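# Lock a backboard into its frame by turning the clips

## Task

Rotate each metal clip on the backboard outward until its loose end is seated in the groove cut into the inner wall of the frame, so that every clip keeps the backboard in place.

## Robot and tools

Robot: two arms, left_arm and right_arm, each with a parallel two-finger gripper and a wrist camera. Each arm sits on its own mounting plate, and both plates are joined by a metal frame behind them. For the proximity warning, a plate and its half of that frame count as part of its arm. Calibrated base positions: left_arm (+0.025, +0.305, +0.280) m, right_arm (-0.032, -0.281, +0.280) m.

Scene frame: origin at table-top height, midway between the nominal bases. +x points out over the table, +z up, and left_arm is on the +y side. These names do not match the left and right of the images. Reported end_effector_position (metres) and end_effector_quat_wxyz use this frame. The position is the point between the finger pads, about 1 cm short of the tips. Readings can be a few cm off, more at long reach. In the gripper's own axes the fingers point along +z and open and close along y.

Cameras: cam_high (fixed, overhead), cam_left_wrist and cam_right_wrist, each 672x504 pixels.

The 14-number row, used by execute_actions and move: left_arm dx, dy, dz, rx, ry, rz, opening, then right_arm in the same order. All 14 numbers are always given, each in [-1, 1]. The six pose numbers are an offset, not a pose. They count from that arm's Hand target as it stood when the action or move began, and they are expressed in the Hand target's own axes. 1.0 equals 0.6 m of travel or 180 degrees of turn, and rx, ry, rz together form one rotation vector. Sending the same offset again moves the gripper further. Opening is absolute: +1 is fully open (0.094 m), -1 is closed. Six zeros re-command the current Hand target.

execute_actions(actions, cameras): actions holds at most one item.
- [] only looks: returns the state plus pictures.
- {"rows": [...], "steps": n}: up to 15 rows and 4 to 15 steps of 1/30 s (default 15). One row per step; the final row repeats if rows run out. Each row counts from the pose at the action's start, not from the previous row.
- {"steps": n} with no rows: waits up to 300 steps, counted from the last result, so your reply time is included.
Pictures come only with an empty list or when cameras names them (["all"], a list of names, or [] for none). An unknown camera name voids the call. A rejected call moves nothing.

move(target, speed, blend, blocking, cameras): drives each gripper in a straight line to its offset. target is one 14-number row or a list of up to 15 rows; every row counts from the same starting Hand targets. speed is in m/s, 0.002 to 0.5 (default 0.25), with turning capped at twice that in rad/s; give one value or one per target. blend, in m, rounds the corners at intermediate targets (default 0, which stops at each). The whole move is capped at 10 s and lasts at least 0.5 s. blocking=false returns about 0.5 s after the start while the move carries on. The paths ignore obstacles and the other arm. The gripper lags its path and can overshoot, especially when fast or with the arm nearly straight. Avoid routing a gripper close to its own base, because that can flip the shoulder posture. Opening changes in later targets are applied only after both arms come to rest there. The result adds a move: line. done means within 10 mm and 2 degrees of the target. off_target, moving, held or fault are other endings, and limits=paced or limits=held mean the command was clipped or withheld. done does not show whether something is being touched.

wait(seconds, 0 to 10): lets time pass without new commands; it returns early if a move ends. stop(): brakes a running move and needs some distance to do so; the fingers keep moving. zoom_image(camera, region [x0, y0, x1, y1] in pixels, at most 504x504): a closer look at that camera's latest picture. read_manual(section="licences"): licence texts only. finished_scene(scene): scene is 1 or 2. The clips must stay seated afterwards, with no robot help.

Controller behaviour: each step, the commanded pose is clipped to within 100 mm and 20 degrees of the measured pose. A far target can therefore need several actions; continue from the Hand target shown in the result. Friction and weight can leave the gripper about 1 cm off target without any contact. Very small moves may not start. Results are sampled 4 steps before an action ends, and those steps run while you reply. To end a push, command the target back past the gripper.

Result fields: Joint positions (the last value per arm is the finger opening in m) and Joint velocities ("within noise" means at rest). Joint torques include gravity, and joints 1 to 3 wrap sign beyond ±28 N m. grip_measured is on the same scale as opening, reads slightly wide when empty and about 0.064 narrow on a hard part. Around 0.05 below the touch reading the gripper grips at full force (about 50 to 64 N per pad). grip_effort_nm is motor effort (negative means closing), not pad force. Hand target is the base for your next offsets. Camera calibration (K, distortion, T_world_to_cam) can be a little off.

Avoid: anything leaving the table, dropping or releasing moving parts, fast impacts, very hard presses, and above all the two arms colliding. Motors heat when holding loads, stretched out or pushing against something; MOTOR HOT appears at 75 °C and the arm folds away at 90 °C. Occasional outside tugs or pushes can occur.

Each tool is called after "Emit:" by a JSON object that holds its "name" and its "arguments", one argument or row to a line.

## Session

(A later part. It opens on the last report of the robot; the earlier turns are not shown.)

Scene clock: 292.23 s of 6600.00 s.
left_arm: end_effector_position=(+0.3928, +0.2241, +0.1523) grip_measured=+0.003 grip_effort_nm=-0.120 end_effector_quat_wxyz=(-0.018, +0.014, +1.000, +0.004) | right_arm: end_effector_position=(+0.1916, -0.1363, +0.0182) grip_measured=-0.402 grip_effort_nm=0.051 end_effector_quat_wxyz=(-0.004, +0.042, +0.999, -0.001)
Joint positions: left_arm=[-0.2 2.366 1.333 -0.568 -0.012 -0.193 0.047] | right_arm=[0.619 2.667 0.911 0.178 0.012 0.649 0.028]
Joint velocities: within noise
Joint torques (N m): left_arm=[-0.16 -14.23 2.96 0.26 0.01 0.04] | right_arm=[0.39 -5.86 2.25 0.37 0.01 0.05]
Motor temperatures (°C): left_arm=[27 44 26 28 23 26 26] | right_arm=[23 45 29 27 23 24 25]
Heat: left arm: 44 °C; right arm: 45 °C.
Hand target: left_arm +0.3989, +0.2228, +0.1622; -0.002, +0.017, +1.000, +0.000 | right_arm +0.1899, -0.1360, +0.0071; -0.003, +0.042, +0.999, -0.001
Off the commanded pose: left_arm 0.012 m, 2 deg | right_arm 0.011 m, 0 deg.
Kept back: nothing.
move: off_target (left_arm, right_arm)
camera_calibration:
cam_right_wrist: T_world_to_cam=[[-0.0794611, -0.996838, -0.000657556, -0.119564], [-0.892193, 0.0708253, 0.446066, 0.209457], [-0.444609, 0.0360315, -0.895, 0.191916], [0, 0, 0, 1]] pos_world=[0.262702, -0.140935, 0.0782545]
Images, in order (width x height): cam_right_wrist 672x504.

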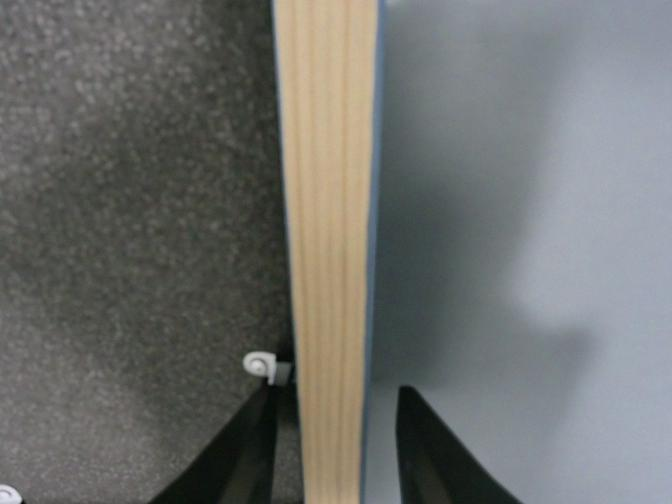

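Emit:
{"name": "move", "arguments": {
  "target": [
    [0,0,0,0,0,0,0, -0.004,0,-0.03,0,0,0,-0.4],
    [0,0,0,0,0,0,0, -0.004,0,0.001,0,0,0,-0.4],
    [0,0,0,0,0,0,0, -0.004,0,0.001,0,0,0,-0.76]
  ],
  "speed": 0.12,
  "cameras": ["cam_right_wrist"]
}}

Emit:
{"name": "zoom_image", "arguments": {
  "camera": "cam_right_wrist",
  "region": [220, 340, 460, 500]
}}

Emit:
{"name": "move", "arguments": {
  "target": [
    [0,0,0,0,0,0,0, 0,0,0,0,0,0,-0.3],
    [0,0,0,0,0,0,0, 0,0,-0.16,0,0,0,-0.3]
  ],
  "speed": 0.15,
  "cameras": ["cam_right_wrist"]
}}

Emit:
{"name": "zoom_image", "arguments": {
  "camera": "cam_right_wrist",
  "region": [240, 150, 400, 270]
}}

Scene clock: 293.77 s of 6600.00 s.
left_arm: end_effector_position=(+0.3928, +0.2241, +0.1523) grip_measured=+0.003 grip_effort_nm=-0.120 end_effector_quat_wxyz=(-0.018, +0.014, +1.000, +0.004) | right_arm: end_effector_position=(+0.1934, -0.1342, +0.0184) grip_measured=-0.753 grip_effort_nm=-1.043 end_effector_quat_wxyz=(-0.004, +0.041, +0.999, +0.001)
Joint positions: left_arm=[-0.2 2.366 1.333 -0.568 -0.012 -0.193 0.047] | right_arm=[0.619 2.666 0.918 0.174 0.007 0.648 0.012]
Joint velocities: within noise
Joint torques (N m): left_arm=[-0.16 -14.24 2.96 0.26 0 0.03] | right_arm=[0.01 -5.6 2.43 0.38 0.04 0.01]
Motor temperatures (°C): left_arm=[27 44 26 28 23 26 26] | right_arm=[23 44 29 27 23 24 25]
Heat: left arm: 44 °C; right arm: 44 °C.
Hand target: left_arm +0.3989, +0.2228, +0.1622; -0.002, +0.017, +1.000, +0.000 | right_arm +0.1924, -0.1362, +0.0065; -0.003, +0.043, +0.999, -0.001
Off the commanded pose: left_arm 0.012 m, 2 deg | right_arm 0.012 m, 0 deg.
Kept back: nothing.
move: off_target (left_arm, right_arm); target 3's new opening was sent with right_arm's hand 0.012 m and 0 deg from that target
camera_calibration:
cam_right_wrist: T_world_to_cam=[[-0.0783878, -0.996906, -0.00585385, -0.117506], [-0.892414, 0.0675518, 0.446131, 0.210454], [-0.444355, 0.0401953, -0.894948, 0.19334], [0, 0, 0, 1]] pos_world=[0.264513, -0.13913, 0.0784511]
Images, in order (width x height): cam_right_wrist 672x504.

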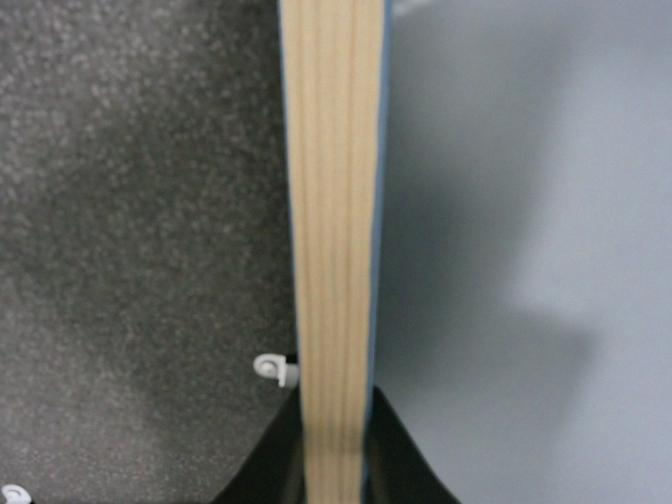

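Scaled by 2.100 from the camera's 672x504 image, which has a finer 960x720 frame.

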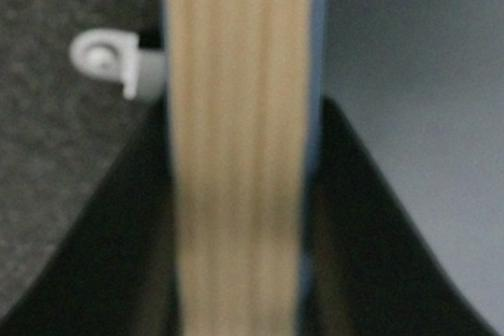

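Scene clock: 295.73 s of 6600.00 s.
left_arm: end_effector_position=(+0.3928, +0.2241, +0.1523) grip_measured=+0.003 grip_effort_nm=-0.125 end_effector_quat_wxyz=(-0.018, +0.014, +1.000, +0.004) | right_arm: end_effector_position=(+0.1990, -0.1337, +0.1001) grip_measured=-0.301 grip_effort_nm=0.037 end_effector_quat_wxyz=(+0.004, +0.042, +0.999, +0.003)
Joint positions: left_arm=[-0.2 2.366 1.333 -0.568 -0.012 -0.193 0.047] | right_arm=[0.617 2.323 0.798 -0.033 0.013 0.648 0.033]
Joint velocities: within noise
Joint torques (N m): left_arm=[-0.16 -14.23 2.95 0.26 0 0.04] | right_arm=[0.31 -9.65 1.22 0 -0.01 0.02]
Motor temperatures (°C): left_arm=[27 44 26 28 23 26 26] | right_arm=[23 44 29 27 23 24 25]
Heat: left arm: 44 °C; right arm: 44 °C.
Hand target: left_arm +0.3988, +0.2228, +0.1622; -0.002, +0.017, +1.000, +0.000 | right_arm +0.1929, -0.1362, +0.1026; -0.003, +0.043, +0.999, +0.000
Off the commanded pose: left_arm 0.012 m, 2 deg | right_arm 0.007 m, 1 deg.
Kept back: nothing.
move: off_target (left_arm)
camera_calibration:
cam_right_wrist: T_world_to_cam=[[-0.0796272, -0.996769, -0.0105779, -0.115315], [-0.899686, 0.0672946, 0.431319, 0.181822], [-0.429213, 0.0438615, -0.902138, 0.267094], [0, 0, 0, 1]] pos_world=[0.269041, -0.138893, 0.161312]
Images, in order (width x height): cam_right_wrist 672x504.

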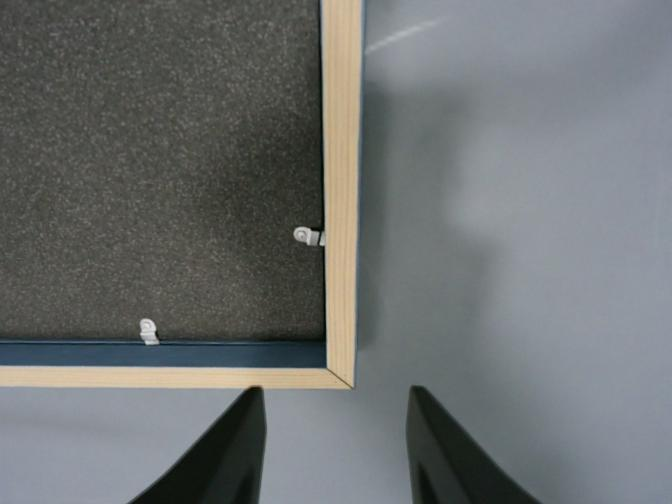

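Scaled by 3.150 from the camera's 672x504 image, which has a finer 960x720 frame.

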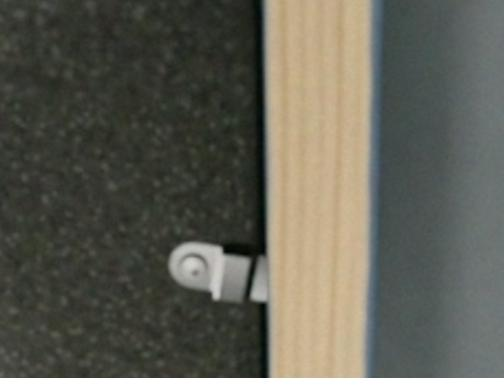

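Emit:
{"name": "move", "arguments": {
  "target": [0,0,0,0,0,0,0, -0.157,0.222,-0.02,0,0,0,-0.3],
  "speed": 0.25,
  "cameras": ["cam_right_wrist"]
}}

Scene clock: 297.40 s of 6600.00 s.
left_arm: end_effector_position=(+0.3928, +0.2241, +0.1523) grip_measured=+0.003 grip_effort_nm=-0.120 end_effector_quat_wxyz=(-0.018, +0.014, +1.000, +0.004) | right_arm: end_effector_position=(+0.3036, -0.0100, +0.1233) grip_measured=-0.301 grip_effort_nm=0.037 end_effector_quat_wxyz=(+0.009, +0.042, +0.999, +0.009)
Joint positions: left_arm=[-0.2 2.366 1.333 -0.568 -0.012 -0.193 0.047] | right_arm=[0.731 2.56 1.571 -0.557 0.013 0.761 0.033]
Joint velocities: within noise
Joint torques (N m): left_arm=[-0.16 -14.24 2.95 0.26 0.01 0.03] | right_arm=[0.34 -10.22 6.5 0 0.05 0.04]
Motor temperatures (°C): left_arm=[27 44 26 28 23 26 26] | right_arm=[23 44 29 27 23 24 25]
Heat: left arm: 44 °C; right arm: 44 °C.
Hand target: left_arm +0.3988, +0.2228, +0.1622; -0.002, +0.017, +1.000, +0.000 | right_arm +0.2982, -0.0113, +0.1138; -0.003, +0.042, +0.999, +0.000
Off the commanded pose: left_arm 0.012 m, 2 deg | right_arm 0.011 m, 2 deg.
Kept back: nothing.
move: off_target (left_arm, right_arm)
camera_calibration:
cam_right_wrist: T_world_to_cam=[[-0.0796256, -0.996585, -0.0218495, 0.0179585], [-0.90406, 0.0629646, 0.422742, 0.260021], [-0.419923, 0.0534144, -0.905987, 0.325223], [0, 0, 0, 1]] pos_world=[0.373073, -0.0158465, 0.185119]
Images, in order (width x height): cam_right_wrist 672x504.

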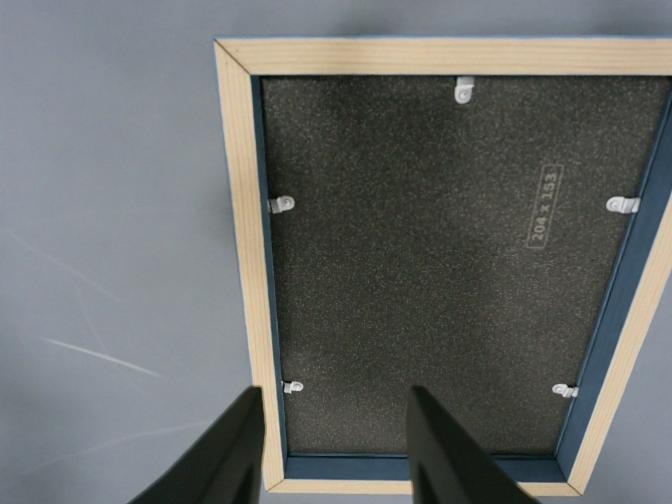

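Emit:
{"name": "zoom_image", "arguments": {
  "camera": "cam_right_wrist",
  "region": [240, 175, 320, 235]
}}

Emit:
{"name": "zoom_image", "arguments": {
  "camera": "cam_right_wrist",
  "region": [540, 360, 600, 405]
}}

Emit:
{"name": "zoom_image", "arguments": {
  "camera": "cam_right_wrist",
  "region": [600, 180, 660, 225]
}}

Emit:
{"name": "zoom_image", "arguments": {
  "camera": "cam_right_wrist",
  "region": [430, 60, 490, 105]
}}

Scaled by 6.300 from the camera's 672x504 image, which has a finer 960x720 frame.

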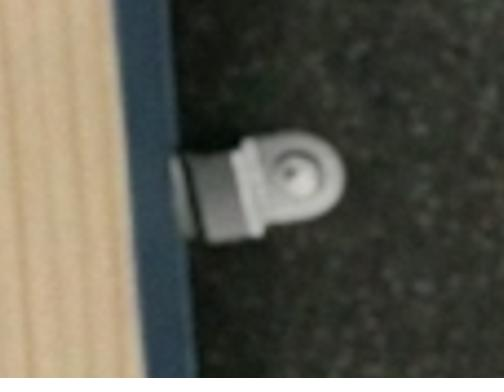

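Scaled by 8.400 from the camera's 672x504 image, which has a finer 960x720 frame.

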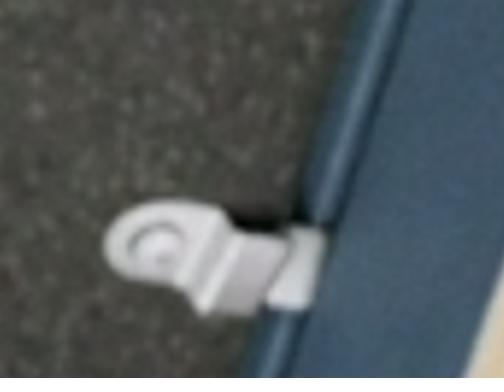

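Scaled by 8.400 from the camera's 672x504 image, which has a finer 960x720 frame.

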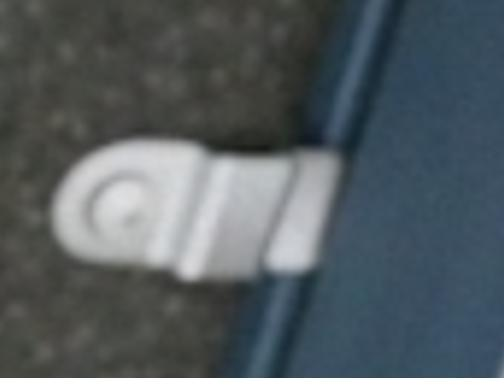

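Scaled by 8.400 from the camera's 672x504 image, which has a finer 960x720 frame.

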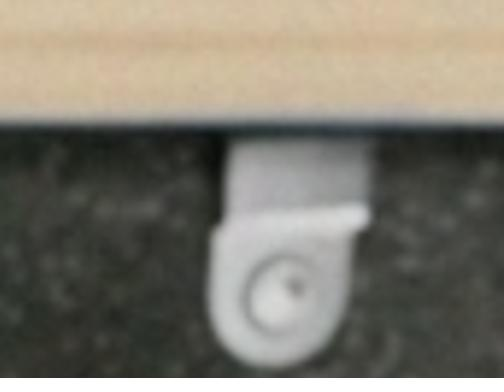

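Emit:
{"name": "move", "arguments": {
  "target": [0,0,0,0,0,0,0, 0.1,-0.25,-0.12,0,0,0,-0.3],
  "speed": 0.25,
  "cameras": ["cam_high"]
}}

Scene clock: 299.70 s of 6600.00 s.
left_arm: end_effector_position=(+0.3928, +0.2241, +0.1523) grip_measured=+0.003 grip_effort_nm=-0.115 end_effector_quat_wxyz=(-0.018, +0.014, +1.000, +0.004) | right_arm: end_effector_position=(+0.2244, -0.1559, +0.1832) grip_measured=-0.301 grip_effort_nm=0.042 end_effector_quat_wxyz=(-0.011, +0.045, +0.999, -0.006)
Joint positions: left_arm=[-0.2 2.366 1.333 -0.568 -0.012 -0.193 0.047] | right_arm=[0.508 2.04 0.876 -0.429 0.013 0.545 0.033]
Joint velocities: within noise
Joint torques (N m): left_arm=[-0.16 -14.23 2.95 0.26 0 0.04] | right_arm=[-0.05 -9.81 3.02 0.14 0.02 -0.05]
Motor temperatures (°C): left_arm=[27 44 26 28 23 26 26] | right_arm=[23 45 29 27 23 24 25]
Heat: left arm: 44 °C; right arm: 45 °C.
Hand target: left_arm +0.3988, +0.2228, +0.1622; -0.002, +0.017, +1.000, +0.000 | right_arm +0.2261, -0.1558, +0.1863; -0.003, +0.042, +0.999, -0.001
Off the commanded pose: left_arm 0.012 m, 2 deg | right_arm 0.004 m, 1 deg.
Kept back: nothing.
move: off_target (left_arm)
Images, in order (width x height): cam_high 672x504.

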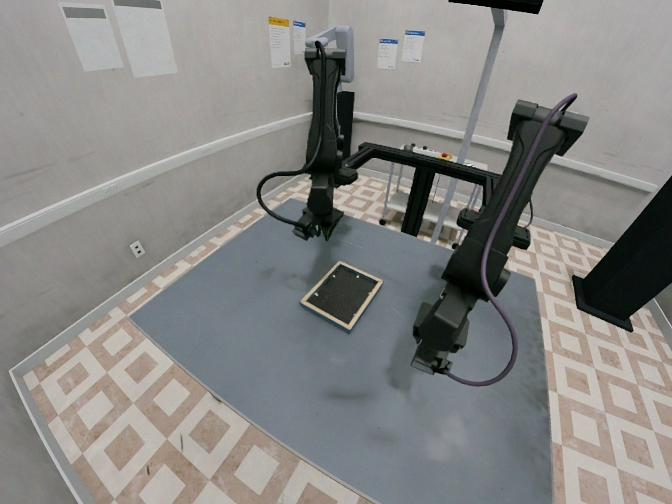

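Emit:
{"name": "finished_scene", "arguments": {
  "scene": 2
}}

The scene is finished: the task was done.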